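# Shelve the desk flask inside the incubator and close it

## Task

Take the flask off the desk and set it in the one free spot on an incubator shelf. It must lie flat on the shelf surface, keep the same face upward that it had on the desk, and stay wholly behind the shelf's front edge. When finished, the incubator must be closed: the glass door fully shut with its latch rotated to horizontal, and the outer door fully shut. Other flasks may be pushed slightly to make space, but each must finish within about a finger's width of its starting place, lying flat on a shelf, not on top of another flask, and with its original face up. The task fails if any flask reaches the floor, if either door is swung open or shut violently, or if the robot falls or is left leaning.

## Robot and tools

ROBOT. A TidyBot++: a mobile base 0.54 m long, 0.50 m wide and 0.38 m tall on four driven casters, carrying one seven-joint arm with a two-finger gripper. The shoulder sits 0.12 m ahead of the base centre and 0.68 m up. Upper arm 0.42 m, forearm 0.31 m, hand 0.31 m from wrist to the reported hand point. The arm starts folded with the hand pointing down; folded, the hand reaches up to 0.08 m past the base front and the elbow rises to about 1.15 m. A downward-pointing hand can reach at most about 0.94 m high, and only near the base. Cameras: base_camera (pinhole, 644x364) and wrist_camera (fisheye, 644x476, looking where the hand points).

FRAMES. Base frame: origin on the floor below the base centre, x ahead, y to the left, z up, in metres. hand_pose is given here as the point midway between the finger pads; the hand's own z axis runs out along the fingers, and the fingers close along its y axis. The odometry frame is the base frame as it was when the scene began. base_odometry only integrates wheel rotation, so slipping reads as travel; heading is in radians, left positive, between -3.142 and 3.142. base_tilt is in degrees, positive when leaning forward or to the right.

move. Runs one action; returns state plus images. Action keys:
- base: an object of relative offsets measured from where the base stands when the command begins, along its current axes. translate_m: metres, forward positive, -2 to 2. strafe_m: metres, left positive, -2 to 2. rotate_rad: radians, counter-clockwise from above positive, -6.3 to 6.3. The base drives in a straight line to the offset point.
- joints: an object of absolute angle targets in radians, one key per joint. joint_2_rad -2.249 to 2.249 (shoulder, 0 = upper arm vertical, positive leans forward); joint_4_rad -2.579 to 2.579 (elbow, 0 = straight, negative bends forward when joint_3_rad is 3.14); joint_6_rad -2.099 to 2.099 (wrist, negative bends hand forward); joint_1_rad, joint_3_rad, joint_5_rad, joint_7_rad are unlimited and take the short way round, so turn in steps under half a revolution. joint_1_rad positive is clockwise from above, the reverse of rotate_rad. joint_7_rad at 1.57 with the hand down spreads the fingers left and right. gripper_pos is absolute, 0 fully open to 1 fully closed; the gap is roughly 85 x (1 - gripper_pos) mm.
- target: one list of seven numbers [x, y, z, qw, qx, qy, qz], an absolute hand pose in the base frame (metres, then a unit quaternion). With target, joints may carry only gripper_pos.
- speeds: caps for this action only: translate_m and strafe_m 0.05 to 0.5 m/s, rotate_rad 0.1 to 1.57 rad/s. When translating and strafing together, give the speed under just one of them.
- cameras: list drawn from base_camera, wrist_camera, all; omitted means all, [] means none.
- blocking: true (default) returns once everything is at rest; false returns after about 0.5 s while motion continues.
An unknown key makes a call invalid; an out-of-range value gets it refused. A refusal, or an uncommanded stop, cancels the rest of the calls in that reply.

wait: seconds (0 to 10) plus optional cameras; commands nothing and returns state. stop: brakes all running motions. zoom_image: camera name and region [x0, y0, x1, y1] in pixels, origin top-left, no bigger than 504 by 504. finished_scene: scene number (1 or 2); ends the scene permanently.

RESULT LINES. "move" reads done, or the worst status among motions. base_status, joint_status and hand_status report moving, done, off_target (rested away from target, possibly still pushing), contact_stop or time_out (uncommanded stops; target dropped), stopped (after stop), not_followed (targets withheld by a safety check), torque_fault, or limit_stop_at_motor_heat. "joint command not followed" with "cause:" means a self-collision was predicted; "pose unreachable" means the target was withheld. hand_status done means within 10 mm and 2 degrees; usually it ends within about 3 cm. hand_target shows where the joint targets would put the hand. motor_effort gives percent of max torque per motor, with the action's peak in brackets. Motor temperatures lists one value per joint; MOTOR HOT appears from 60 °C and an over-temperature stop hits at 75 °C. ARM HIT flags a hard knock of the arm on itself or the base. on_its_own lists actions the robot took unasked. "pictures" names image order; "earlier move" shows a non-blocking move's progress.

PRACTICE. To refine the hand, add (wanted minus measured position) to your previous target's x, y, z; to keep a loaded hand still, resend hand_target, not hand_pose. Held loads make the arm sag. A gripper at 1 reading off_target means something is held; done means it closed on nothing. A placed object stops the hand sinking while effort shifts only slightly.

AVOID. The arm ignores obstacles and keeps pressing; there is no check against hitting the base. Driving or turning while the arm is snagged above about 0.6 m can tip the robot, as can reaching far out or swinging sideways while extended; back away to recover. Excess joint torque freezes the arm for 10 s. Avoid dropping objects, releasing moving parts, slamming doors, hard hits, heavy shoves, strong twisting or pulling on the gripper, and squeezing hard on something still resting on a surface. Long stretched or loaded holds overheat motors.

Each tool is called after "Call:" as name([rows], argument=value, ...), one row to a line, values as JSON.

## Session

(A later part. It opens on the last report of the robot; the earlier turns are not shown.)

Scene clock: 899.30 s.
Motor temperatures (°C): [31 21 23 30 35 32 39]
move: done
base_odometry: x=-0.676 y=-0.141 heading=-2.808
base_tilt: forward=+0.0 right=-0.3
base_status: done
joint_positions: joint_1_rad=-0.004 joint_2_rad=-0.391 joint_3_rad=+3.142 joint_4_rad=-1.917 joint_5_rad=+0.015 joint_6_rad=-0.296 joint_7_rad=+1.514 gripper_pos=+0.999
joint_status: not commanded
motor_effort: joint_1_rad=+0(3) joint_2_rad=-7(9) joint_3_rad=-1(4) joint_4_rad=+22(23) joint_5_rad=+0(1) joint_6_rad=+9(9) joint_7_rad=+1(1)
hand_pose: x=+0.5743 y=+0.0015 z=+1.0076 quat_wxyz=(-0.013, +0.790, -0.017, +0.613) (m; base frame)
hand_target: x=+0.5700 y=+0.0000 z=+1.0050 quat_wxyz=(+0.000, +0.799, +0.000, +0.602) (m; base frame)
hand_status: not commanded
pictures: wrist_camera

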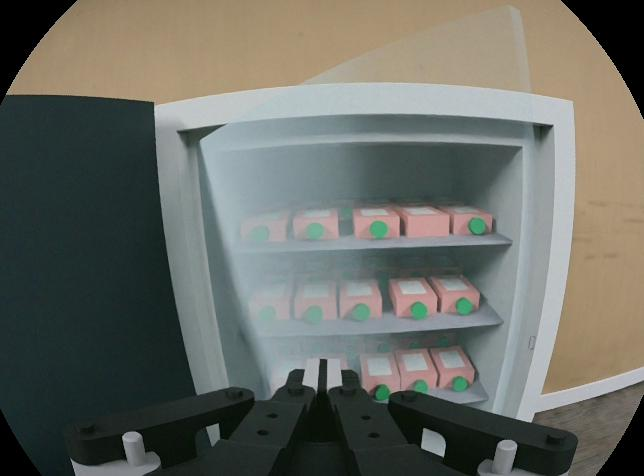

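Call:
move(base={"strafe_m": -0.13, "translate_m": 0.08}, speeds={"strafe_m": 0.08}, cameras=["wrist_camera"])

Scene clock: 906.40 s.
Motor temperatures (°C): [31 21 23 30 35 32 39]
move: done
base_odometry: x=-0.794 y=-0.044 heading=-2.809
base_tilt: forward=+0.0 right=-0.3
base_status: done
joint_positions: joint_1_rad=-0.005 joint_2_rad=-0.392 joint_3_rad=+3.142 joint_4_rad=-1.916 joint_5_rad=+0.015 joint_6_rad=-0.297 joint_7_rad=+1.514 gripper_pos=+0.999
joint_status: not commanded
motor_effort: joint_1_rad=+0(2) joint_2_rad=-8(9) joint_3_rad=+0(3) joint_4_rad=+22(23) joint_5_rad=+0(1) joint_6_rad=+9(9) joint_7_rad=+1(1)
hand_pose: x=+0.5740 y=+0.0019 z=+1.0079 quat_wxyz=(-0.013, +0.790, -0.017, +0.613) (m; base frame)
hand_target: x=+0.5700 y=+0.0000 z=+1.0050 quat_wxyz=(+0.000, +0.799, +0.000, +0.602) (m; base frame)
hand_status: not commanded
pictures: wrist_camera

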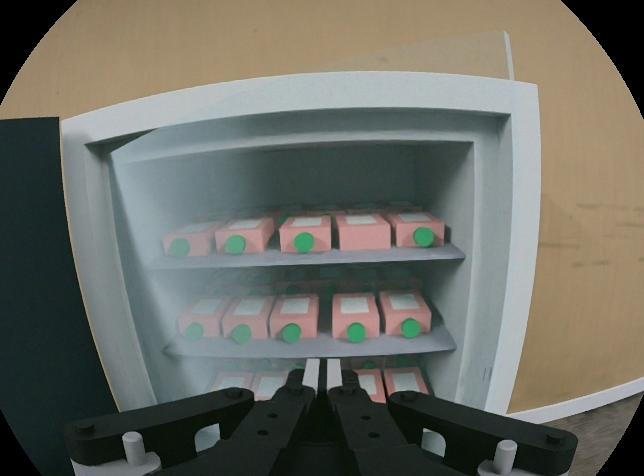

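Call:
move(base={"strafe_m": -0.12, "translate_m": 0.11}, speeds={"strafe_m": 0.08}, cameras=["wrist_camera"])

Scene clock: 914.17 s.
Motor temperatures (°C): [31 21 23 30 35 32 39]
move: done
base_odometry: x=-0.937 y=+0.034 heading=-2.809
base_tilt: forward=+0.1 right=-0.3
base_status: done
joint_positions: joint_1_rad=-0.006 joint_2_rad=-0.392 joint_3_rad=+3.142 joint_4_rad=-1.916 joint_5_rad=+0.015 joint_6_rad=-0.298 joint_7_rad=+1.514 gripper_pos=+0.999
joint_status: not commanded
motor_effort: joint_1_rad=+0(2) joint_2_rad=-8(10) joint_3_rad=-1(3) joint_4_rad=+22(23) joint_5_rad=+0(1) joint_6_rad=+9(10) joint_7_rad=+0(1)
hand_pose: x=+0.5738 y=+0.0022 z=+1.0080 quat_wxyz=(-0.013, +0.790, -0.016, +0.613) (m; base frame)
hand_target: x=+0.5700 y=+0.0000 z=+1.0050 quat_wxyz=(+0.000, +0.799, +0.000, +0.602) (m; base frame)
hand_status: not commanded
pictures: wrist_camera

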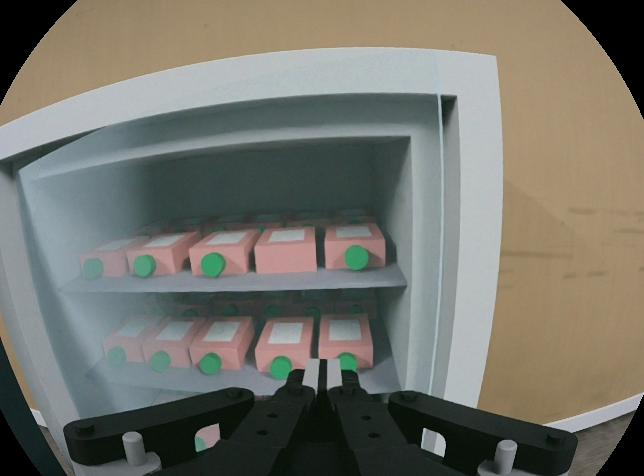

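Call:
move(base={"translate_m": 0.1}, speeds={"translate_m": 0.06}, cameras=["wrist_camera"])

Scene clock: 921.43 s.
Motor temperatures (°C): [31 21 23 30 35 32 39]
move: done
base_odometry: x=-1.032 y=+0.001 heading=-2.809
base_tilt: forward=+0.0 right=-0.3
base_status: done
joint_positions: joint_1_rad=-0.006 joint_2_rad=-0.393 joint_3_rad=+3.142 joint_4_rad=-1.916 joint_5_rad=+0.015 joint_6_rad=-0.299 joint_7_rad=+1.514 gripper_pos=+0.999
joint_status: not commanded
motor_effort: joint_1_rad=+0(1) joint_2_rad=-7(10) joint_3_rad=+0(1) joint_4_rad=+23(23) joint_5_rad=+0(1) joint_6_rad=+9(10) joint_7_rad=+0(1)
hand_pose: x=+0.5734 y=+0.0022 z=+1.0080 quat_wxyz=(-0.013, +0.790, -0.016, +0.613) (m; base frame)
hand_target: x=+0.5700 y=+0.0000 z=+1.0050 quat_wxyz=(+0.000, +0.799, +0.000, +0.602) (m; base frame)
hand_status: not commanded
pictures: wrist_camera

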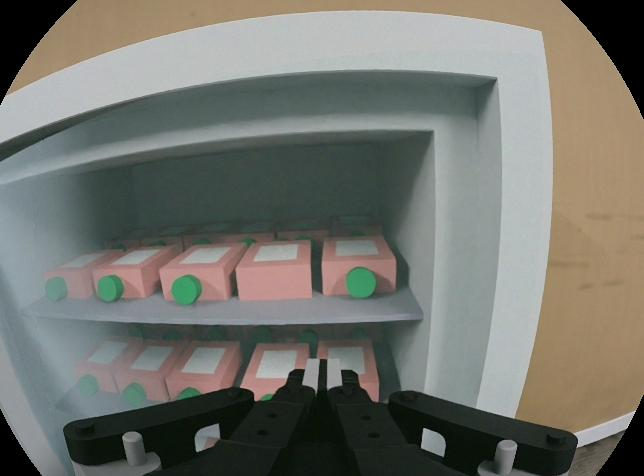

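Call:
zoom_image(camera="wrist_camera", region=[300, 20, 600, 400])

Scaled by 1.326.

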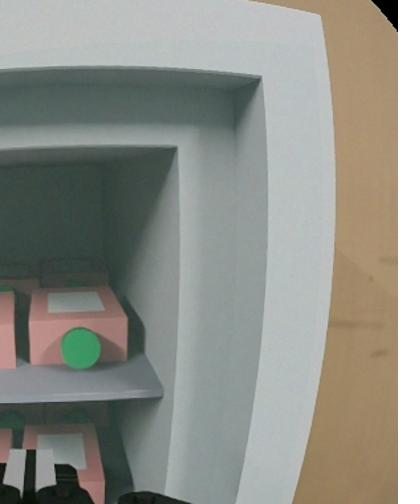

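Call:
move(base={"translate_m": 0.05}, speeds={"translate_m": 0.05}, cameras=["wrist_camera"])

Scene clock: 929.90 s.
Motor temperatures (°C): [31 21 23 30 35 32 39]
move: done
base_odometry: x=-1.079 y=-0.015 heading=-2.809
base_tilt: forward=+0.1 right=-0.3
base_status: done
joint_positions: joint_1_rad=-0.006 joint_2_rad=-0.393 joint_3_rad=+3.142 joint_4_rad=-1.916 joint_5_rad=+0.015 joint_6_rad=-0.300 joint_7_rad=+1.514 gripper_pos=+0.999
joint_status: not commanded
motor_effort: joint_1_rad=-1(1) joint_2_rad=-7(11) joint_3_rad=+0(2) joint_4_rad=+22(23) joint_5_rad=+0(1) joint_6_rad=+9(10) joint_7_rad=+1(1)
hand_pose: x=+0.5733 y=+0.0022 z=+1.0079 quat_wxyz=(-0.013, +0.790, -0.016, +0.613) (m; base frame)
hand_target: x=+0.5700 y=+0.0000 z=+1.0050 quat_wxyz=(+0.000, +0.799, +0.000, +0.602) (m; base frame)
hand_status: not commanded
pictures: wrist_camera

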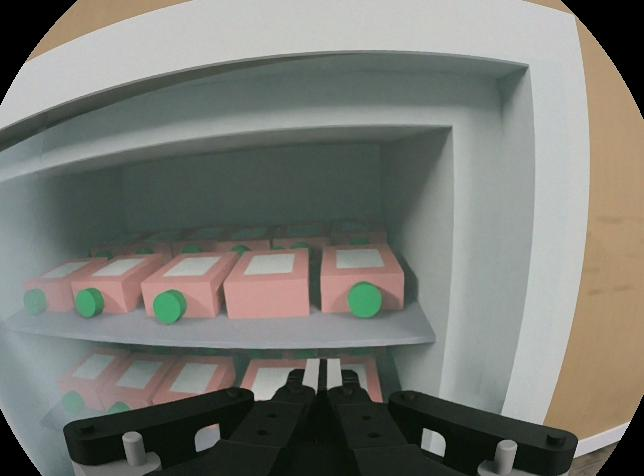

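Call:
move(base={"translate_m": 0.05}, speeds={"translate_m": 0.05}, cameras=["wrist_camera"])

Scene clock: 936.47 s.
Motor temperatures (°C): [31 21 23 30 35 32 39]
move: done
base_odometry: x=-1.127 y=-0.031 heading=-2.809
base_tilt: forward=+0.0 right=-0.3
base_status: done
joint_positions: joint_1_rad=-0.006 joint_2_rad=-0.393 joint_3_rad=+3.142 joint_4_rad=-1.916 joint_5_rad=+0.015 joint_6_rad=-0.300 joint_7_rad=+1.514 gripper_pos=+0.999
joint_status: not commanded
motor_effort: joint_1_rad=+0(1) joint_2_rad=-8(10) joint_3_rad=-1(1) joint_4_rad=+22(23) joint_5_rad=+0(1) joint_6_rad=+9(10) joint_7_rad=+0(1)
hand_pose: x=+0.5732 y=+0.0022 z=+1.0078 quat_wxyz=(-0.013, +0.790, -0.016, +0.612) (m; base frame)
hand_target: x=+0.5700 y=+0.0000 z=+1.0050 quat_wxyz=(+0.000, +0.799, +0.000, +0.602) (m; base frame)
hand_status: not commanded
pictures: wrist_camera

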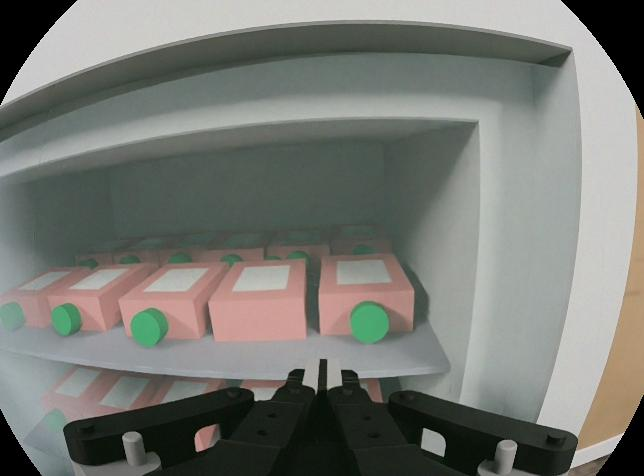

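Call:
move(base={"translate_m": 0.04}, speeds={"translate_m": 0.05}, cameras=["wrist_camera"])

Call:
zoom_image(camera="wrist_camera", region=[330, 20, 644, 420])

Scene clock: 943.67 s.
Motor temperatures (°C): [31 21 23 30 35 32 39]
move: done
base_odometry: x=-1.165 y=-0.044 heading=-2.809
base_tilt: forward=+0.0 right=-0.3
base_status: done
joint_positions: joint_1_rad=-0.006 joint_2_rad=-0.393 joint_3_rad=+3.142 joint_4_rad=-1.916 joint_5_rad=+0.015 joint_6_rad=-0.301 joint_7_rad=+1.514 gripper_pos=+0.999
joint_status: not commanded
motor_effort: joint_1_rad=+0(1) joint_2_rad=-7(10) joint_3_rad=+0(1) joint_4_rad=+22(23) joint_5_rad=+0(1) joint_6_rad=+9(10) joint_7_rad=+1(1)
hand_pose: x=+0.5731 y=+0.0022 z=+1.0078 quat_wxyz=(-0.013, +0.790, -0.016, +0.612) (m; base frame)
hand_target: x=+0.5700 y=+0.0000 z=+1.0050 quat_wxyz=(+0.000, +0.799, +0.000, +0.602) (m; base frame)
hand_status: not commanded
pictures: wrist_camera

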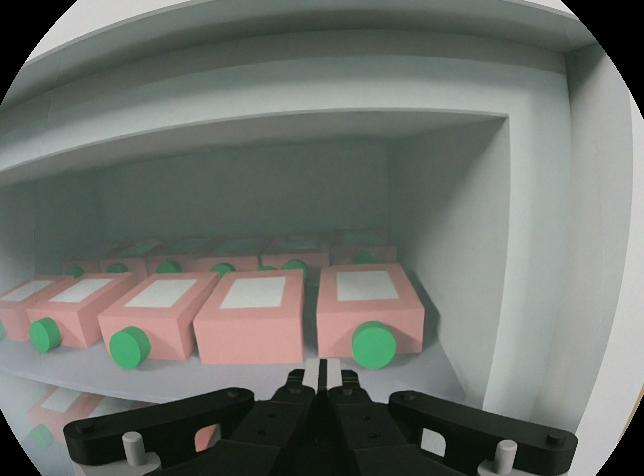

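Scaled by 1.260.

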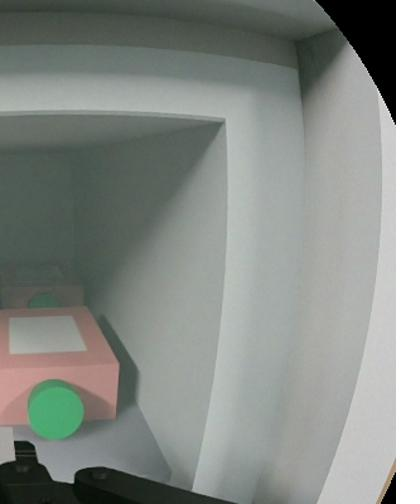

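Call:
move(base={"translate_m": 0.03}, speeds={"translate_m": 0.05}, cameras=["wrist_camera"])

Scene clock: 948.63 s.
Motor temperatures (°C): [31 21 23 30 35 32 39]
move: done
base_odometry: x=-1.193 y=-0.054 heading=-2.809
base_tilt: forward=+0.1 right=-0.3
base_status: done
joint_positions: joint_1_rad=-0.006 joint_2_rad=-0.411 joint_3_rad=+3.142 joint_4_rad=-1.917 joint_5_rad=+0.015 joint_6_rad=-0.324 joint_7_rad=+1.514 gripper_pos=+0.999
joint_status: not commanded
motor_effort: joint_1_rad=+1(1) joint_2_rad=-4(9) joint_3_rad=+0(2) joint_4_rad=+24(26) joint_5_rad=+0(1) joint_6_rad=+11(15) joint_7_rad=+0(1)
hand_pose: x=+0.5656 y=+0.0021 z=+1.0083 quat_wxyz=(-0.013, +0.792, -0.016, +0.610) (m; base frame)
hand_target: x=+0.5700 y=+0.0000 z=+1.0050 quat_wxyz=(+0.000, +0.799, +0.000, +0.602) (m; base frame)
hand_status: not commanded
pictures: wrist_camera

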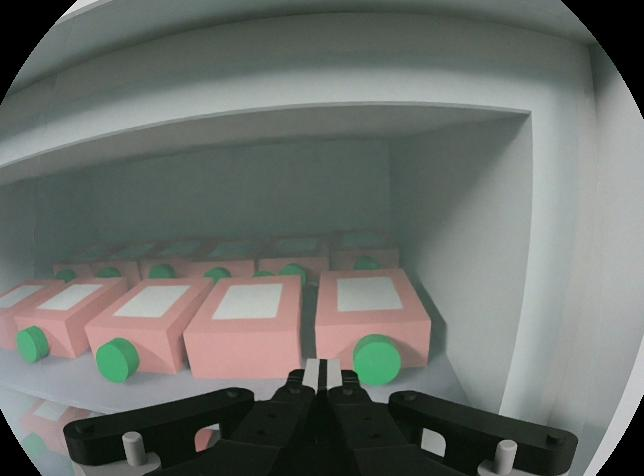

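Call:
move(base={"translate_m": 0.02}, speeds={"translate_m": 0.05}, cameras=["wrist_camera"])

Scene clock: 953.60 s.
Motor temperatures (°C): [31 21 23 30 35 32 39]
move: done
base_odometry: x=-1.212 y=-0.060 heading=-2.809
base_tilt: forward=+0.0 right=-0.3
base_status: done
joint_positions: joint_1_rad=-0.007 joint_2_rad=-0.457 joint_3_rad=+3.142 joint_4_rad=-1.929 joint_5_rad=+0.015 joint_6_rad=-0.365 joint_7_rad=+1.514 gripper_pos=+0.999
joint_status: not commanded
motor_effort: joint_1_rad=+1(2) joint_2_rad=+6(9) joint_3_rad=+2(3) joint_4_rad=+27(29) joint_5_rad=+1(1) joint_6_rad=+16(19) joint_7_rad=+1(1)
hand_pose: x=+0.5465 y=+0.0023 z=+1.0082 quat_wxyz=(-0.013, +0.795, -0.016, +0.607) (m; base frame)
hand_target: x=+0.5700 y=+0.0000 z=+1.0050 quat_wxyz=(+0.000, +0.799, +0.000, +0.602) (m; base frame)
hand_status: not commanded
pictures: wrist_camera

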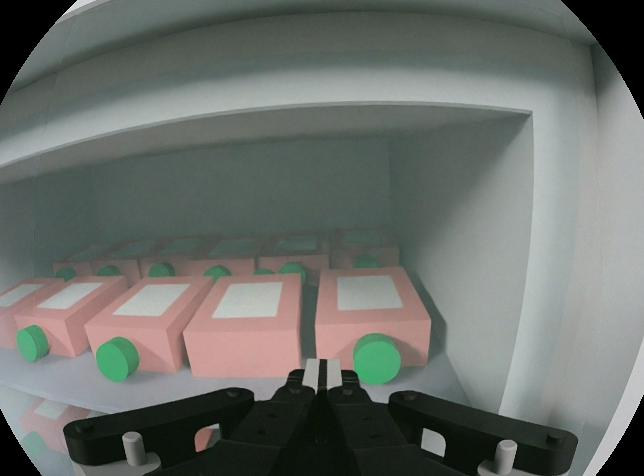

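Closed firmly. Back off to look at the latch.

Call:
move(base={"translate_m": -0.3}, speeds={"translate_m": 0.15}, cameras=["wrist_camera"])

Call:
move(target=[0.53, 0.0, 0.86, 0, 0.819, 0, 0.574], cameras=["wrist_camera"])

Scene clock: 961.37 s.
Motor temperatures (°C): [31 21 23 30 35 32 39]
move: done
base_odometry: x=-0.928 y=+0.038 heading=-2.809
base_tilt: forward=+0.0 right=-0.2
base_status: done
joint_positions: joint_1_rad=-0.007 joint_2_rad=-0.394 joint_3_rad=+3.142 joint_4_rad=-1.909 joint_5_rad=+0.015 joint_6_rad=-0.347 joint_7_rad=+1.514 gripper_pos=+0.999
joint_status: not commanded
motor_effort: joint_1_rad=+0(1) joint_2_rad=-7(10) joint_3_rad=-1(2) joint_4_rad=+21(26) joint_5_rad=+0(1) joint_6_rad=+9(15) joint_7_rad=+1(1)
hand_pose: x=+0.5694 y=+0.0025 z=+0.9986 quat_wxyz=(-0.013, +0.802, -0.016, +0.597) (m; base frame)
hand_target: x=+0.5700 y=+0.0000 z=+1.0050 quat_wxyz=(+0.000, +0.799, +0.000, +0.602) (m; base frame)
hand_status: not commanded
pictures: wrist_camera

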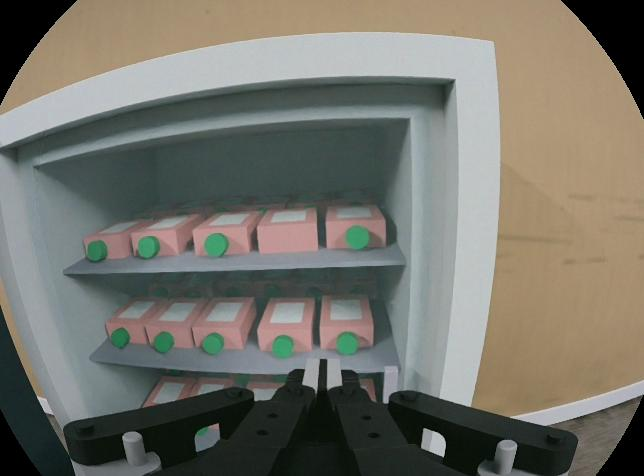

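Scene clock: 963.20 s.
Motor temperatures (°C): [31 21 23 30 35 32 39]
move: off_target
base_odometry: x=-0.928 y=+0.038 heading=-2.809
base_tilt: forward=+0.0 right=-0.3
base_status: not commanded
joint_positions: joint_1_rad=-0.007 joint_2_rad=-0.426 joint_3_rad=+3.142 joint_4_rad=-2.314 joint_5_rad=+0.015 joint_6_rad=-0.085 joint_7_rad=+1.514 gripper_pos=+0.999
joint_status: not commanded
motor_effort: joint_1_rad=+0(2) joint_2_rad=-5(7) joint_3_rad=-1(1) joint_4_rad=+21(23) joint_5_rad=+1(1) joint_6_rad=+8(9) joint_7_rad=+1(1)
hand_pose: x=+0.5302 y=+0.0034 z=+0.8451 quat_wxyz=(-0.013, +0.834, -0.015, +0.551) (m; base frame)
hand_target: x=+0.5300 y=+0.0000 z=+0.8600 quat_wxyz=(+0.000, +0.819, +0.000, +0.574) (m; base frame)
hand_status: off_target (0.015 m and 3.9 deg from the pose sent, 0.144 m and 4.0 deg at the start)
pictures: wrist_camera

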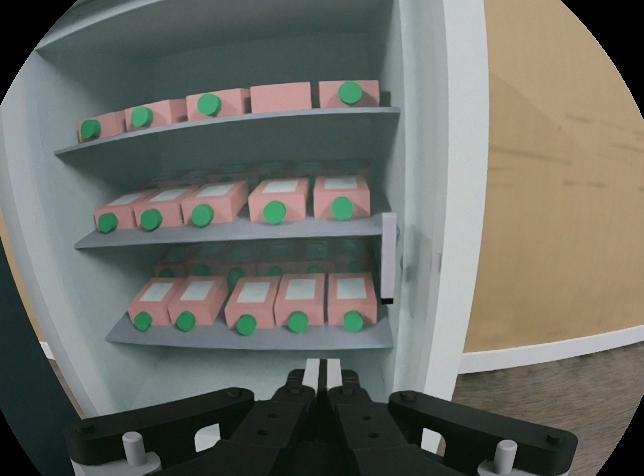

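Call:
zoom_image(camera="wrist_camera", region=[340, 190, 460, 320])

Scaled by 3.877.

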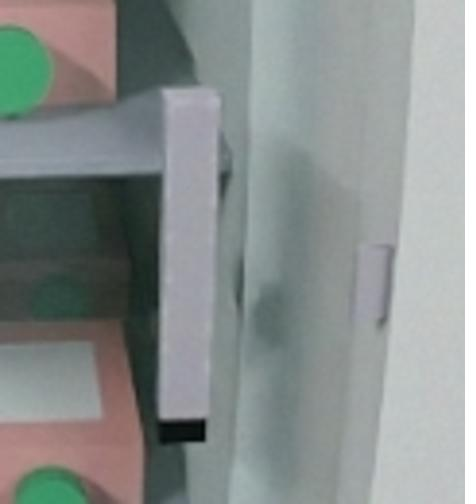

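Call:
move(target=[0.53, 0.0, 0.75, 0, 0.83, 0, 0.557], cameras=["wrist_camera"])

Scene clock: 998.73 s.
Motor temperatures (°C): [31 21 23 30 35 32 39]
move: off_target
base_odometry: x=-0.928 y=+0.038 heading=-2.809
base_tilt: forward=+0.0 right=-0.3
base_status: not commanded
joint_positions: joint_1_rad=-0.007 joint_2_rad=-0.247 joint_3_rad=+3.142 joint_4_rad=-2.569 joint_5_rad=+0.015 joint_6_rad=+0.353 joint_7_rad=+1.514 gripper_pos=+0.999
joint_status: not commanded
motor_effort: joint_1_rad=+1(1) joint_2_rad=-8(9) joint_3_rad=-1(1) joint_4_rad=+17(21) joint_5_rad=+1(1) joint_6_rad=+8(9) joint_7_rad=+1(1)
hand_pose: x=+0.5327 y=+0.0055 z=+0.7543 quat_wxyz=(-0.016, +0.833, -0.014, +0.553) (m; base frame)
hand_target: x=+0.5358 y=-0.0001 z=+0.7589 quat_wxyz=(+0.000, +0.825, +0.000, +0.564) (m; base frame)
hand_status: off_target (0.007 m and 2.5 deg from the pose sent, 0.095 m and 2.4 deg at the start; a joint's target at an end of its range on 31 of 31 steps)
pictures: wrist_camera

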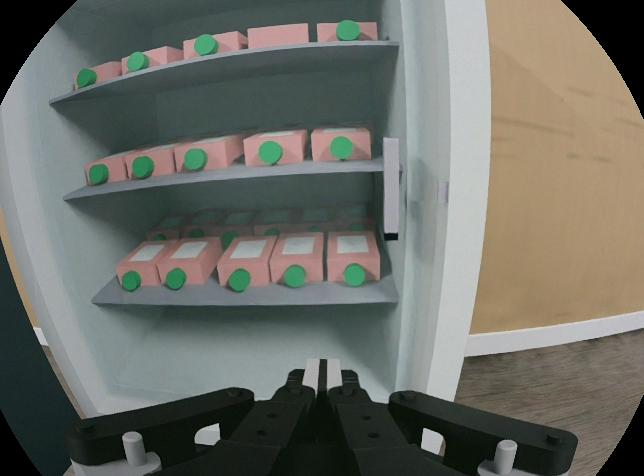

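Call:
move(target=[0.65, 0.0, 0.735, 0, 0.83, 0, 0.557], base={"strafe_m": -0.05}, cameras=["wrist_camera"])

Scene clock: 1013.17 s.
Motor temperatures (°C): [31 21 23 30 35 32 39]
move: off_target
base_odometry: x=-0.944 y=+0.085 heading=-2.809
base_tilt: forward=+0.1 right=-0.2
base_status: done
joint_positions: joint_1_rad=-0.007 joint_2_rad=+0.108 joint_3_rad=+3.143 joint_4_rad=-2.378 joint_5_rad=+0.015 joint_6_rad=+0.468 joint_7_rad=+1.514 gripper_pos=+0.999
joint_status: not commanded
motor_effort: joint_1_rad=+0(1) joint_2_rad=-19(20) joint_3_rad=-1(2) joint_4_rad=+15(18) joint_5_rad=+0(0) joint_6_rad=+8(9) joint_7_rad=+1(1)
hand_pose: x=+0.6367 y=+0.0061 z=+0.7164 quat_wxyz=(-0.016, +0.846, -0.015, +0.533) (m; base frame)
hand_target: x=+0.6500 y=+0.0000 z=+0.7350 quat_wxyz=(+0.000, +0.830, +0.000, +0.557) (m; base frame)
hand_status: off_target (0.024 m and 4.2 deg from the pose sent, 0.119 m and 2.5 deg at the start)
pictures: wrist_camera

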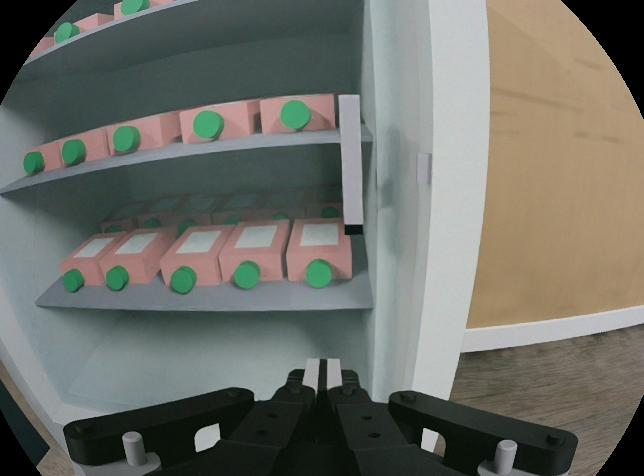

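Call:
move(target=[0.65, 0.0, 0.75, 0, 0.83, 0, 0.557], cameras=[])

Call:
move(base={"translate_m": 0.15}, speeds={"translate_m": 0.1}, cameras=["wrist_camera"])

Scene clock: 1025.17 s.
Motor temperatures (°C): [31 21 23 30 35 32 39]
move: off_target
base_odometry: x=-0.944 y=+0.085 heading=-2.809
base_tilt: forward=+0.1 right=-0.3
base_status: not commanded
joint_positions: joint_1_rad=-0.007 joint_2_rad=+0.089 joint_3_rad=+3.143 joint_4_rad=-2.345 joint_5_rad=+0.015 joint_6_rad=+0.457 joint_7_rad=+1.514 gripper_pos=+0.999
joint_status: not commanded
motor_effort: joint_1_rad=+0(1) joint_2_rad=-19(21) joint_3_rad=-1(1) joint_4_rad=+16(17) joint_5_rad=+0(1) joint_6_rad=+8(9) joint_7_rad=+0(1)
hand_pose: x=+0.6467 y=+0.0061 z=+0.7392 quat_wxyz=(-0.016, +0.835, -0.014, +0.550) (m; base frame)
hand_target: x=+0.6500 y=+0.0000 z=+0.7500 quat_wxyz=(+0.000, +0.830, +0.000, +0.557) (m; base frame)
hand_status: off_target (0.013 m and 2.7 deg from the pose sent, 0.037 m and 4.2 deg at the start)
pictures: none
No camera images: "cameras" was empty.

Scene clock: 1027.20 s.
Motor temperatures (°C): [31 21 23 30 35 32 39]
move: done
base_odometry: x=-1.086 y=+0.036 heading=-2.810
base_tilt: forward=+0.1 right=-0.4
base_status: done
joint_positions: joint_1_rad=-0.007 joint_2_rad=+0.087 joint_3_rad=+3.143 joint_4_rad=-2.343 joint_5_rad=+0.015 joint_6_rad=+0.457 joint_7_rad=+1.514 gripper_pos=+0.999
joint_status: not commanded
motor_effort: joint_1_rad=-1(1) joint_2_rad=-19(22) joint_3_rad=-1(2) joint_4_rad=+16(17) joint_5_rad=+0(1) joint_6_rad=+8(9) joint_7_rad=+0(1)
hand_pose: x=+0.6472 y=+0.0061 z=+0.7412 quat_wxyz=(-0.016, +0.834, -0.014, +0.551) (m; base frame)
hand_target: x=+0.6500 y=+0.0000 z=+0.7500 quat_wxyz=(+0.000, +0.830, +0.000, +0.557) (m; base frame)
hand_status: not commanded
pictures: wrist_camera

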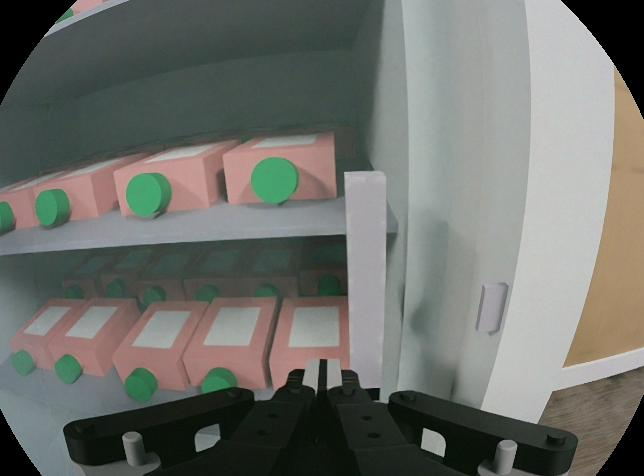

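Call:
move(target=[0.65, 0.0, 0.738, 0, 0.83, 0, 0.557], base={"translate_m": 0.025}, speeds={"translate_m": 0.05}, cameras=["wrist_camera"])

Scene clock: 1038.00 s.
Motor temperatures (°C): [31 21 23 30 35 32 39]
move: off_target
base_odometry: x=-1.110 y=+0.028 heading=-2.810
base_tilt: forward=+0.1 right=-0.3
base_status: done
joint_positions: joint_1_rad=-0.007 joint_2_rad=+0.104 joint_3_rad=+3.143 joint_4_rad=-2.349 joint_5_rad=+0.015 joint_6_rad=+0.482 joint_7_rad=+1.514 gripper_pos=+0.999
joint_status: not commanded
motor_effort: joint_1_rad=+0(1) joint_2_rad=-19(22) joint_3_rad=+0(2) joint_4_rad=+15(17) joint_5_rad=+0(1) joint_6_rad=+8(9) joint_7_rad=+1(1)
hand_pose: x=+0.6491 y=+0.0062 z=+0.7361 quat_wxyz=(-0.016, +0.833, -0.014, +0.552) (m; base frame)
hand_target: x=+0.6500 y=+0.0000 z=+0.7380 quat_wxyz=(+0.000, +0.830, +0.000, +0.557) (m; base frame)
hand_status: off_target (0.007 m and 2.6 deg from the pose sent, 0.007 m and 2.6 deg at the start)
pictures: wrist_camera

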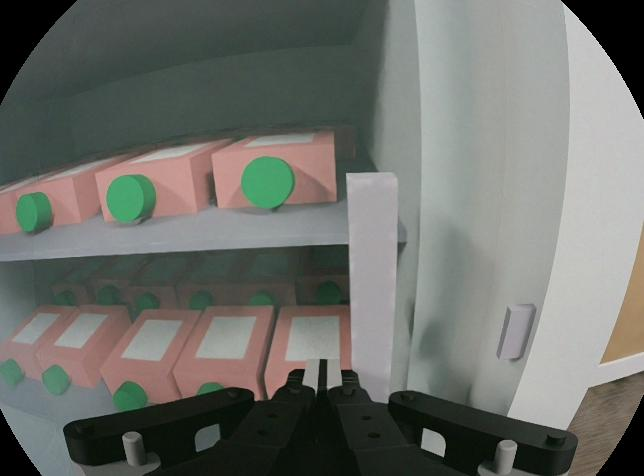

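Call:
move(target=[0.65, 0.0, 0.724, 0, 0.83, 0, 0.557], cameras=[])

Call:
move(base={"strafe_m": -0.03}, speeds={"strafe_m": 0.05}, cameras=["wrist_camera"])

Scene clock: 1045.90 s.
Motor temperatures (°C): [31 21 23 30 35 32 39]
move: off_target
base_odometry: x=-1.110 y=+0.028 heading=-2.810
base_tilt: forward=+0.0 right=-0.3
base_status: not commanded
joint_positions: joint_1_rad=-0.007 joint_2_rad=+0.132 joint_3_rad=+3.143 joint_4_rad=-2.368 joint_5_rad=+0.015 joint_6_rad=+0.535 joint_7_rad=+1.514 gripper_pos=+0.999
joint_status: not commanded
motor_effort: joint_1_rad=+0(2) joint_2_rad=-19(20) joint_3_rad=+0(1) joint_4_rad=+15(16) joint_5_rad=+0(1) joint_6_rad=+8(9) joint_7_rad=+0(1)
hand_pose: x=+0.6499 y=+0.0065 z=+0.7275 quat_wxyz=(-0.017, +0.832, -0.014, +0.555) (m; base frame)
hand_target: x=+0.6500 y=+0.0000 z=+0.7240 quat_wxyz=(+0.000, +0.830, +0.000, +0.557) (m; base frame)
hand_status: off_target (0.007 m and 2.5 deg from the pose sent, 0.014 m and 2.6 deg at the start)
pictures: none
No camera images: "cameras" was empty.

Scene clock: 1046.97 s.
Motor temperatures (°C): [31 21 23 30 35 32 39]
move: done
base_odometry: x=-1.120 y=+0.057 heading=-2.810
base_tilt: forward=+0.0 right=-0.3
base_status: done
joint_positions: joint_1_rad=-0.007 joint_2_rad=+0.134 joint_3_rad=+3.143 joint_4_rad=-2.369 joint_5_rad=+0.015 joint_6_rad=+0.535 joint_7_rad=+1.514 gripper_pos=+0.999
joint_status: not commanded
motor_effort: joint_1_rad=+0(3) joint_2_rad=-20(21) joint_3_rad=-1(2) joint_4_rad=+15(16) joint_5_rad=+0(1) joint_6_rad=+8(9) joint_7_rad=+1(1)
hand_pose: x=+0.6494 y=+0.0067 z=+0.7255 quat_wxyz=(-0.017, +0.833, -0.014, +0.553) (m; base frame)
hand_target: x=+0.6500 y=+0.0000 z=+0.7240 quat_wxyz=(+0.000, +0.830, +0.000, +0.557) (m; base frame)
hand_status: not commanded
pictures: wrist_camera

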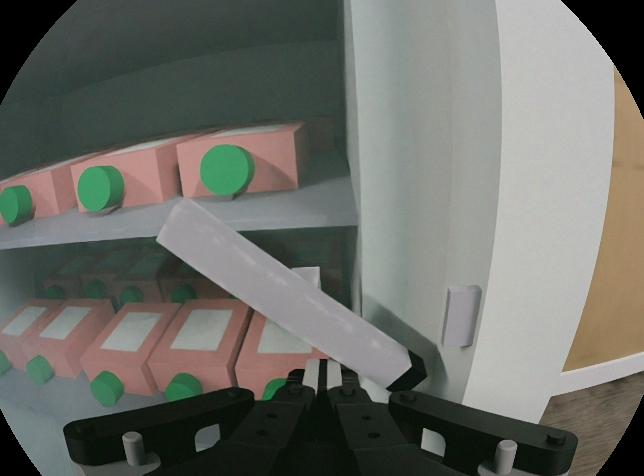

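Call:
move(target=[0.65, 0.0, 0.742, 0, 0.83, 0, 0.557], cameras=["wrist_camera"])

Scene clock: 1052.77 s.
Motor temperatures (°C): [31 21 23 30 35 32 39]
move: off_target
base_odometry: x=-1.120 y=+0.057 heading=-2.810
base_tilt: forward=+0.0 right=-0.3
base_status: not commanded
joint_positions: joint_1_rad=-0.007 joint_2_rad=+0.118 joint_3_rad=+3.143 joint_4_rad=-2.362 joint_5_rad=+0.015 joint_6_rad=+0.500 joint_7_rad=+1.514 gripper_pos=+0.999
joint_status: not commanded
motor_effort: joint_1_rad=+0(1) joint_2_rad=-21(22) joint_3_rad=-1(1) joint_4_rad=+17(18) joint_5_rad=+0(1) joint_6_rad=+10(10) joint_7_rad=+0(1)
hand_pose: x=+0.6472 y=+0.0065 z=+0.7279 quat_wxyz=(-0.017, +0.836, -0.014, +0.549) (m; base frame)
hand_target: x=+0.6500 y=+0.0000 z=+0.7420 quat_wxyz=(+0.000, +0.830, +0.000, +0.557) (m; base frame)
hand_status: off_target (0.016 m and 2.7 deg from the pose sent, 0.018 m and 2.6 deg at the start)
pictures: wrist_camera

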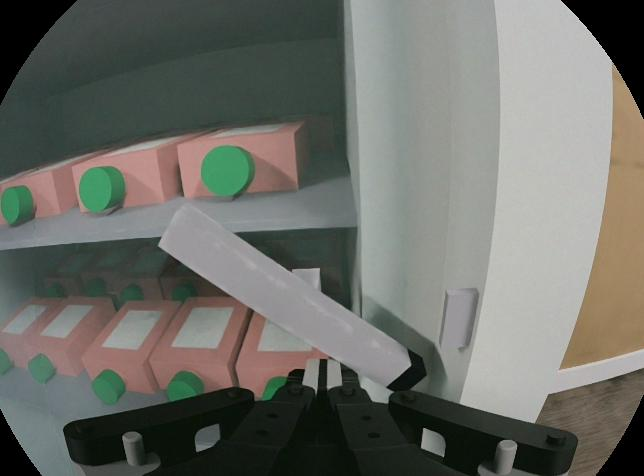

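Call:
move(target=[0.65, 0.0, 0.758, 0, 0.83, 0, 0.557], base={"strafe_m": -0.012}, speeds={"strafe_m": 0.05}, cameras=["wrist_camera"])

Scene clock: 1057.63 s.
Motor temperatures (°C): [31 21 23 30 35 32 39]
move: off_target
base_odometry: x=-1.124 y=+0.068 heading=-2.809
base_tilt: forward=+0.1 right=-0.3
base_status: done
joint_positions: joint_1_rad=-0.006 joint_2_rad=+0.083 joint_3_rad=+3.144 joint_4_rad=-2.340 joint_5_rad=+0.015 joint_6_rad=+0.444 joint_7_rad=+1.514 gripper_pos=+0.999
joint_status: not commanded
motor_effort: joint_1_rad=+0(3) joint_2_rad=-21(22) joint_3_rad=-1(3) joint_4_rad=+18(20) joint_5_rad=+0(1) joint_6_rad=+11(12) joint_7_rad=+1(1)
hand_pose: x=+0.6467 y=+0.0057 z=+0.7409 quat_wxyz=(-0.016, +0.836, -0.015, +0.549) (m; base frame)
hand_target: x=+0.6500 y=+0.0000 z=+0.7580 quat_wxyz=(+0.000, +0.830, +0.000, +0.557) (m; base frame)
hand_status: off_target (0.018 m and 2.7 deg from the pose sent, 0.031 m and 2.7 deg at the start)
pictures: wrist_camera

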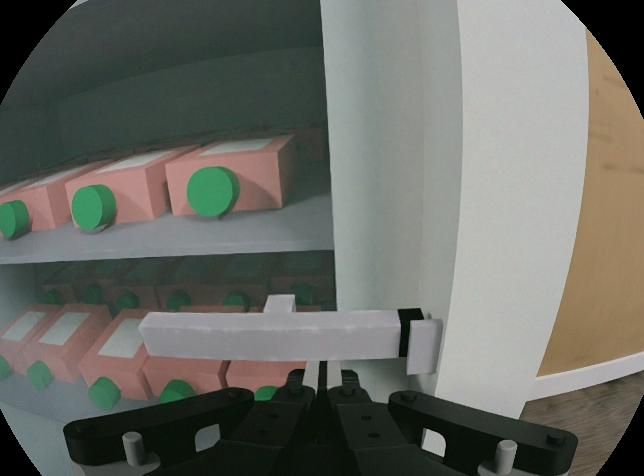

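Call:
move(target=[0.65, 0.0, 0.768, 0, 0.83, 0, 0.557], cameras=["wrist_camera"])

Call:
zoom_image(camera="wrist_camera", region=[120, 280, 480, 400])

Scene clock: 1065.13 s.
Motor temperatures (°C): [31 21 23 30 35 32 39]
move: off_target
base_odometry: x=-1.124 y=+0.068 heading=-2.809
base_tilt: forward=+0.0 right=-0.4
base_status: not commanded
joint_positions: joint_1_rad=-0.007 joint_2_rad=+0.069 joint_3_rad=+3.143 joint_4_rad=-2.327 joint_5_rad=+0.015 joint_6_rad=+0.397 joint_7_rad=+1.514 gripper_pos=+0.999
joint_status: not commanded
motor_effort: joint_1_rad=+0(2) joint_2_rad=-22(23) joint_3_rad=+0(1) joint_4_rad=+20(21) joint_5_rad=+0(1) joint_6_rad=+12(12) joint_7_rad=+0(1)
hand_pose: x=+0.6445 y=+0.0057 z=+0.7412 quat_wxyz=(-0.015, +0.841, -0.015, +0.540) (m; base frame)
hand_target: x=+0.6500 y=+0.0000 z=+0.7680 quat_wxyz=(+0.000, +0.830, +0.000, +0.557) (m; base frame)
hand_status: off_target (0.028 m and 3.3 deg from the pose sent, 0.028 m and 2.7 deg at the start)
pictures: wrist_camera

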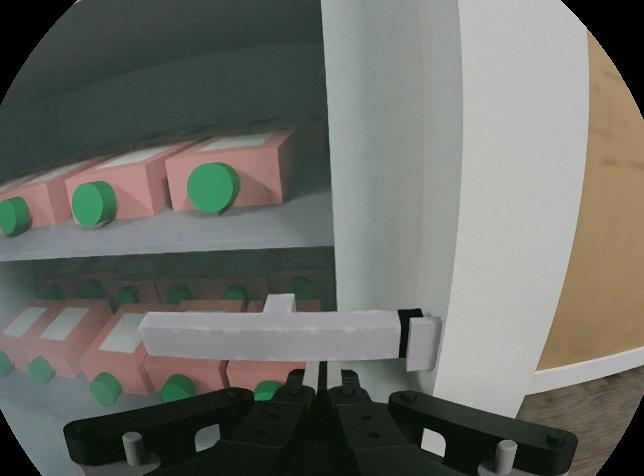

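Scaled by 1.400.

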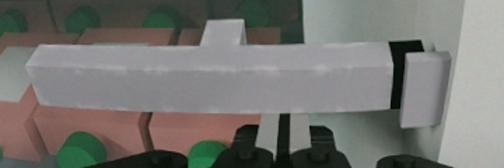

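Call:
move(target=[0.65, 0.0, 0.725, 0, 0.83, 0, 0.557], cameras=[])

Call:
move(base={"translate_m": -0.3}, speeds={"translate_m": 0.15}, cameras=["wrist_camera"])

Call:
zoom_image(camera="wrist_camera", region=[200, 120, 500, 340])

Scene clock: 1071.23 s.
Motor temperatures (°C): [31 21 23 30 35 32 39]
move: off_target
base_odometry: x=-1.124 y=+0.068 heading=-2.809
base_tilt: forward=+0.0 right=-0.3
base_status: not commanded
joint_positions: joint_1_rad=-0.007 joint_2_rad=+0.135 joint_3_rad=+3.143 joint_4_rad=-2.364 joint_5_rad=+0.015 joint_6_rad=+0.526 joint_7_rad=+1.514 gripper_pos=+0.999
joint_status: not commanded
motor_effort: joint_1_rad=+0(1) joint_2_rad=-20(22) joint_3_rad=+0(1) joint_4_rad=+15(20) joint_5_rad=+0(1) joint_6_rad=+8(12) joint_7_rad=+1(1)
hand_pose: x=+0.6506 y=+0.0063 z=+0.7256 quat_wxyz=(-0.017, +0.834, -0.014, +0.552) (m; base frame)
hand_target: x=+0.6500 y=+0.0000 z=+0.7250 quat_wxyz=(+0.000, +0.830, +0.000, +0.557) (m; base frame)
hand_status: off_target (0.006 m and 2.6 deg from the pose sent, 0.018 m and 3.3 deg at the start)
pictures: none
No camera images: "cameras" was empty.

Scene clock: 1073.87 s.
Motor temperatures (°C): [31 21 23 30 35 32 39]
move: done
base_odometry: x=-0.841 y=+0.166 heading=-2.809
base_tilt: forward=+0.1 right=-0.3
base_status: done
joint_positions: joint_1_rad=-0.007 joint_2_rad=+0.138 joint_3_rad=+3.143 joint_4_rad=-2.370 joint_5_rad=+0.015 joint_6_rad=+0.527 joint_7_rad=+1.514 gripper_pos=+0.999
joint_status: not commanded
motor_effort: joint_1_rad=-1(2) joint_2_rad=-20(22) joint_3_rad=-1(2) joint_4_rad=+15(16) joint_5_rad=+0(1) joint_6_rad=+8(9) joint_7_rad=+1(1)
hand_pose: x=+0.6485 y=+0.0063 z=+0.7210 quat_wxyz=(-0.016, +0.836, -0.014, +0.548) (m; base frame)
hand_target: x=+0.6500 y=+0.0000 z=+0.7250 quat_wxyz=(+0.000, +0.830, +0.000, +0.557) (m; base frame)
hand_status: not commanded
pictures: wrist_camera

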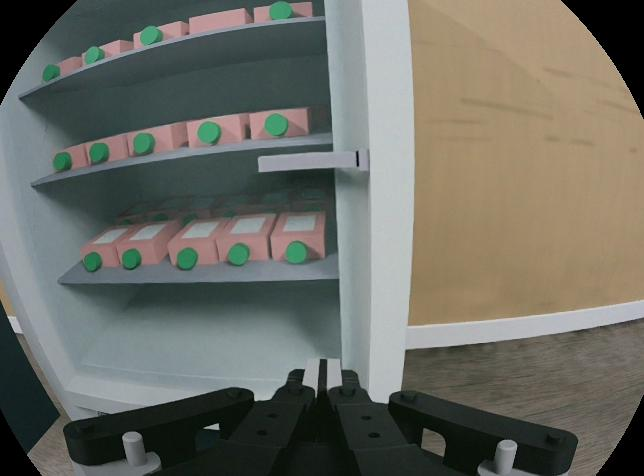

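Scaled by 1.680.

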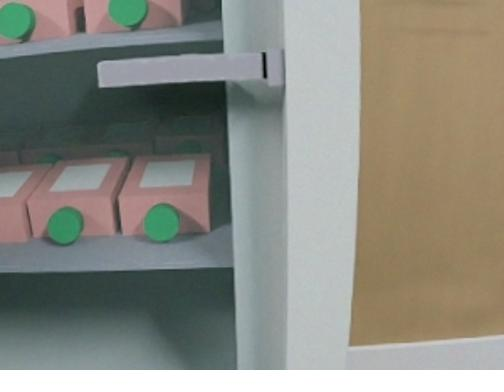

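Call:
move(base={"translate_m": -0.55}, target=[0.5, 0.0, 1.0, 0, 0.766, 0, 0.643], cameras=[])

Call:
move(base={"rotate_rad": 0.5})

Scene clock: 1085.83 s.
Motor temperatures (°C): [31 21 23 30 35 32 39]
move: off_target
base_odometry: x=-0.321 y=+0.346 heading=-2.809
base_tilt: forward=+0.1 right=-0.3
base_status: done
joint_positions: joint_1_rad=-0.007 joint_2_rad=-0.604 joint_3_rad=+3.143 joint_4_rad=-2.112 joint_5_rad=+0.015 joint_6_rad=-0.200 joint_7_rad=+1.514 gripper_pos=+0.999
joint_status: not commanded
motor_effort: joint_1_rad=+0(1) joint_2_rad=-1(23) joint_3_rad=-1(2) joint_4_rad=+22(23) joint_5_rad=+0(1) joint_6_rad=+9(9) joint_7_rad=+0(1)
hand_pose: x=+0.5023 y=+0.0020 z=+1.0051 quat_wxyz=(-0.015, +0.754, -0.015, +0.657) (m; base frame)
hand_target: x=+0.5000 y=+0.0000 z=+1.0000 quat_wxyz=(+0.000, +0.766, +0.000, +0.643) (m; base frame)
hand_status: off_target (0.006 m and 3.2 deg from the pose sent, 0.316 m and 13.8 deg at the start)
pictures: none
No camera images: "cameras" was empty.

Scene clock: 1087.27 s.
Motor temperatures (°C): [31 21 23 30 35 32 39]
move: done
base_odometry: x=-0.321 y=+0.346 heading=-2.309
base_tilt: forward=+0.0 right=-0.3
base_status: done
joint_positions: joint_1_rad=-0.007 joint_2_rad=-0.604 joint_3_rad=+3.144 joint_4_rad=-2.112 joint_5_rad=+0.015 joint_6_rad=-0.202 joint_7_rad=+1.514 gripper_pos=+0.999
joint_status: not commanded
motor_effort: joint_1_rad=+0(2) joint_2_rad=-1(1) joint_3_rad=+0(2) joint_4_rad=+22(23) joint_5_rad=+0(1) joint_6_rad=+9(9) joint_7_rad=+1(1)
hand_pose: x=+0.5022 y=+0.0020 z=+1.0048 quat_wxyz=(-0.015, +0.754, -0.015, +0.656) (m; base frame)
hand_target: x=+0.5000 y=+0.0000 z=+1.0000 quat_wxyz=(+0.000, +0.766, +0.000, +0.643) (m; base frame)
hand_status: not commanded
pictures: base_camera, wrist_camera

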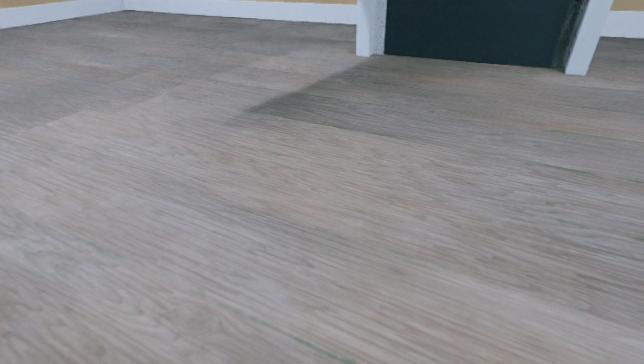

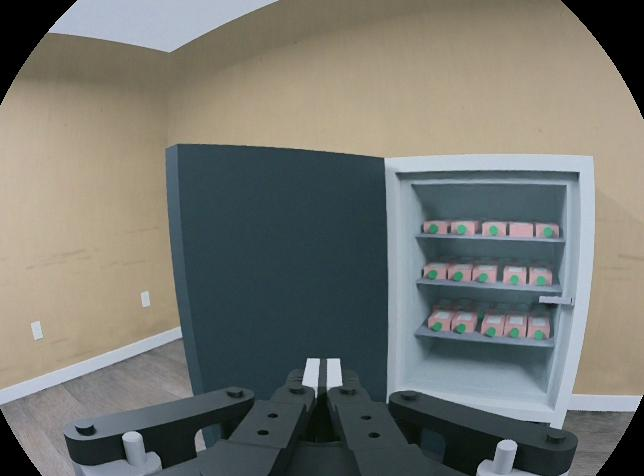

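Call:
move(base={"rotate_rad": 0.7}, target=[0.5, 0.0, 1.14, 0, 0.766, 0, 0.643])

Scene clock: 1117.03 s.
Motor temperatures (°C): [31 21 23 30 35 32 39]
move: off_target
base_odometry: x=-0.321 y=+0.346 heading=-1.610
base_tilt: forward=+0.1 right=-0.3
base_status: done
joint_positions: joint_1_rad=-0.007 joint_2_rad=-0.526 joint_3_rad=+3.144 joint_4_rad=-1.619 joint_5_rad=+0.015 joint_6_rad=-0.596 joint_7_rad=+1.514 gripper_pos=+0.999
joint_status: not commanded
motor_effort: joint_1_rad=-1(2) joint_2_rad=-1(2) joint_3_rad=+0(2) joint_4_rad=+20(23) joint_5_rad=+0(1) joint_6_rad=+9(10) joint_7_rad=+1(1)
hand_pose: x=+0.4960 y=+0.0002 z=+1.1534 quat_wxyz=(-0.014, +0.747, -0.018, +0.664) (m; base frame)
hand_target: x=+0.5000 y=+0.0000 z=+1.1400 quat_wxyz=(+0.000, +0.766, +0.000, +0.643) (m; base frame)
hand_status: off_target (0.014 m and 4.1 deg from the pose sent, 0.135 m and 3.2 deg at the start)
pictures: base_camera, wrist_camera

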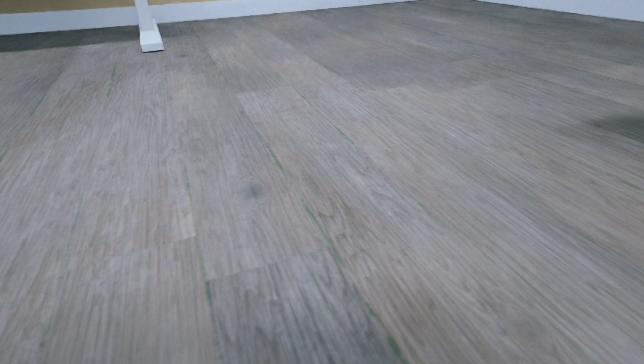

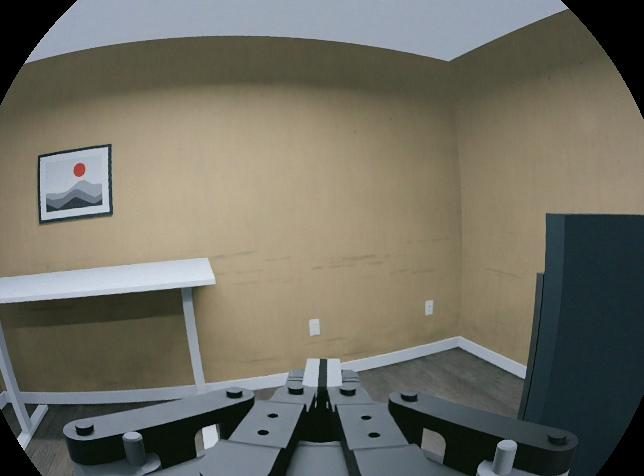

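Call:
move(base={"translate_m": 1.0}, speeds={"translate_m": 0.3}, cameras=["wrist_camera"])

Call:
move(base={"rotate_rad": -1.2}, speeds={"rotate_rad": 0.5})

Scene clock: 1137.07 s.
Motor temperatures (°C): [31 21 23 30 35 32 39]
move: done
base_odometry: x=-0.359 y=-0.654 heading=-1.609
base_tilt: forward=+0.1 right=-0.3
base_status: done
joint_positions: joint_1_rad=-0.007 joint_2_rad=-0.510 joint_3_rad=+3.144 joint_4_rad=-1.618 joint_5_rad=+0.015 joint_6_rad=-0.599 joint_7_rad=+1.514 gripper_pos=+0.999
joint_status: not commanded
motor_effort: joint_1_rad=+0(1) joint_2_rad=-2(5) joint_3_rad=+0(1) joint_4_rad=+20(21) joint_5_rad=+0(1) joint_6_rad=+9(9) joint_7_rad=+0(1)
hand_pose: x=+0.5034 y=+0.0002 z=+1.1471 quat_wxyz=(-0.014, +0.753, -0.018, +0.657) (m; base frame)
hand_target: x=+0.5000 y=+0.0000 z=+1.1400 quat_wxyz=(+0.000, +0.766, +0.000, +0.643) (m; base frame)
hand_status: not commanded
pictures: wrist_camera

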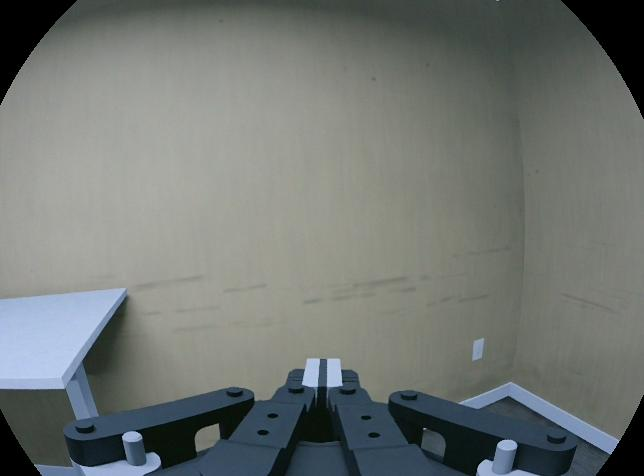

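Scene clock: 1140.07 s.
Motor temperatures (°C): [31 21 23 30 35 32 39]
move: done
base_odometry: x=-0.359 y=-0.654 heading=-2.809
base_tilt: forward=+0.0 right=-0.3
base_status: done
joint_positions: joint_1_rad=-0.007 joint_2_rad=-0.510 joint_3_rad=+3.144 joint_4_rad=-1.618 joint_5_rad=+0.015 joint_6_rad=-0.599 joint_7_rad=+1.514 gripper_pos=+0.999
joint_status: not commanded
motor_effort: joint_1_rad=+0(2) joint_2_rad=-2(3) joint_3_rad=-1(2) joint_4_rad=+21(21) joint_5_rad=+1(1) joint_6_rad=+9(9) joint_7_rad=+0(1)
hand_pose: x=+0.5034 y=+0.0002 z=+1.1470 quat_wxyz=(-0.014, +0.753, -0.018, +0.657) (m; base frame)
hand_target: x=+0.5000 y=+0.0000 z=+1.1400 quat_wxyz=(+0.000, +0.766, +0.000, +0.643) (m; base frame)
hand_status: not commanded
pictures: base_camera, wrist_camera

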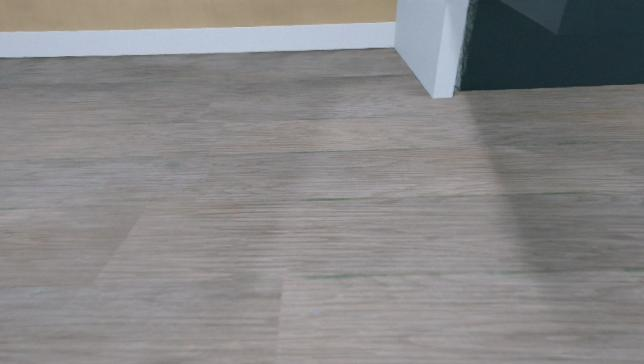

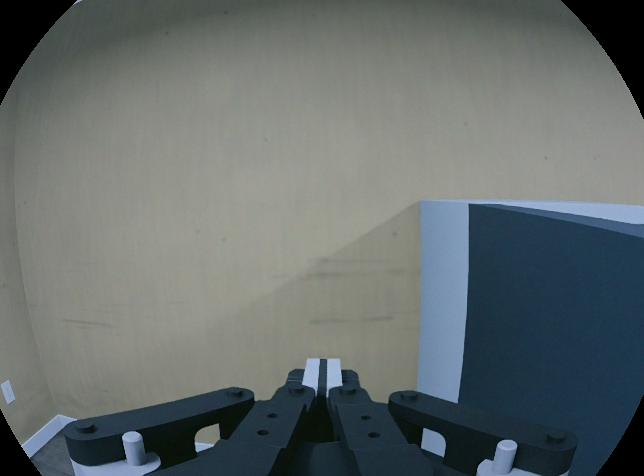

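Call:
move(base={"strafe_m": -0.25}, speeds={"strafe_m": 0.1}, cameras=["wrist_camera"])

Scene clock: 1164.77 s.
Motor temperatures (°C): [31 21 23 30 35 32 39]
move: done
base_odometry: x=-0.441 y=-0.417 heading=-2.810
base_tilt: forward=+0.0 right=-0.3
base_status: done
joint_positions: joint_1_rad=-0.009 joint_2_rad=-0.510 joint_3_rad=+3.140 joint_4_rad=-1.618 joint_5_rad=+0.015 joint_6_rad=-0.599 joint_7_rad=+1.514 gripper_pos=+0.999
joint_status: not commanded
motor_effort: joint_1_rad=+0(3) joint_2_rad=-2(2) joint_3_rad=-1(6) joint_4_rad=+20(21) joint_5_rad=+0(2) joint_6_rad=+9(9) joint_7_rad=+0(1)
hand_pose: x=+0.5034 y=+0.0032 z=+1.1471 quat_wxyz=(-0.015, +0.753, -0.015, +0.657) (m; base frame)
hand_target: x=+0.5000 y=+0.0000 z=+1.1400 quat_wxyz=(+0.000, +0.766, +0.000, +0.643) (m; base frame)
hand_status: not commanded
pictures: wrist_camera

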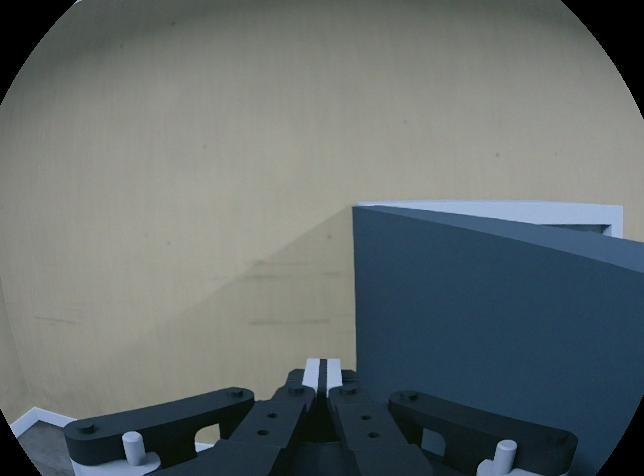

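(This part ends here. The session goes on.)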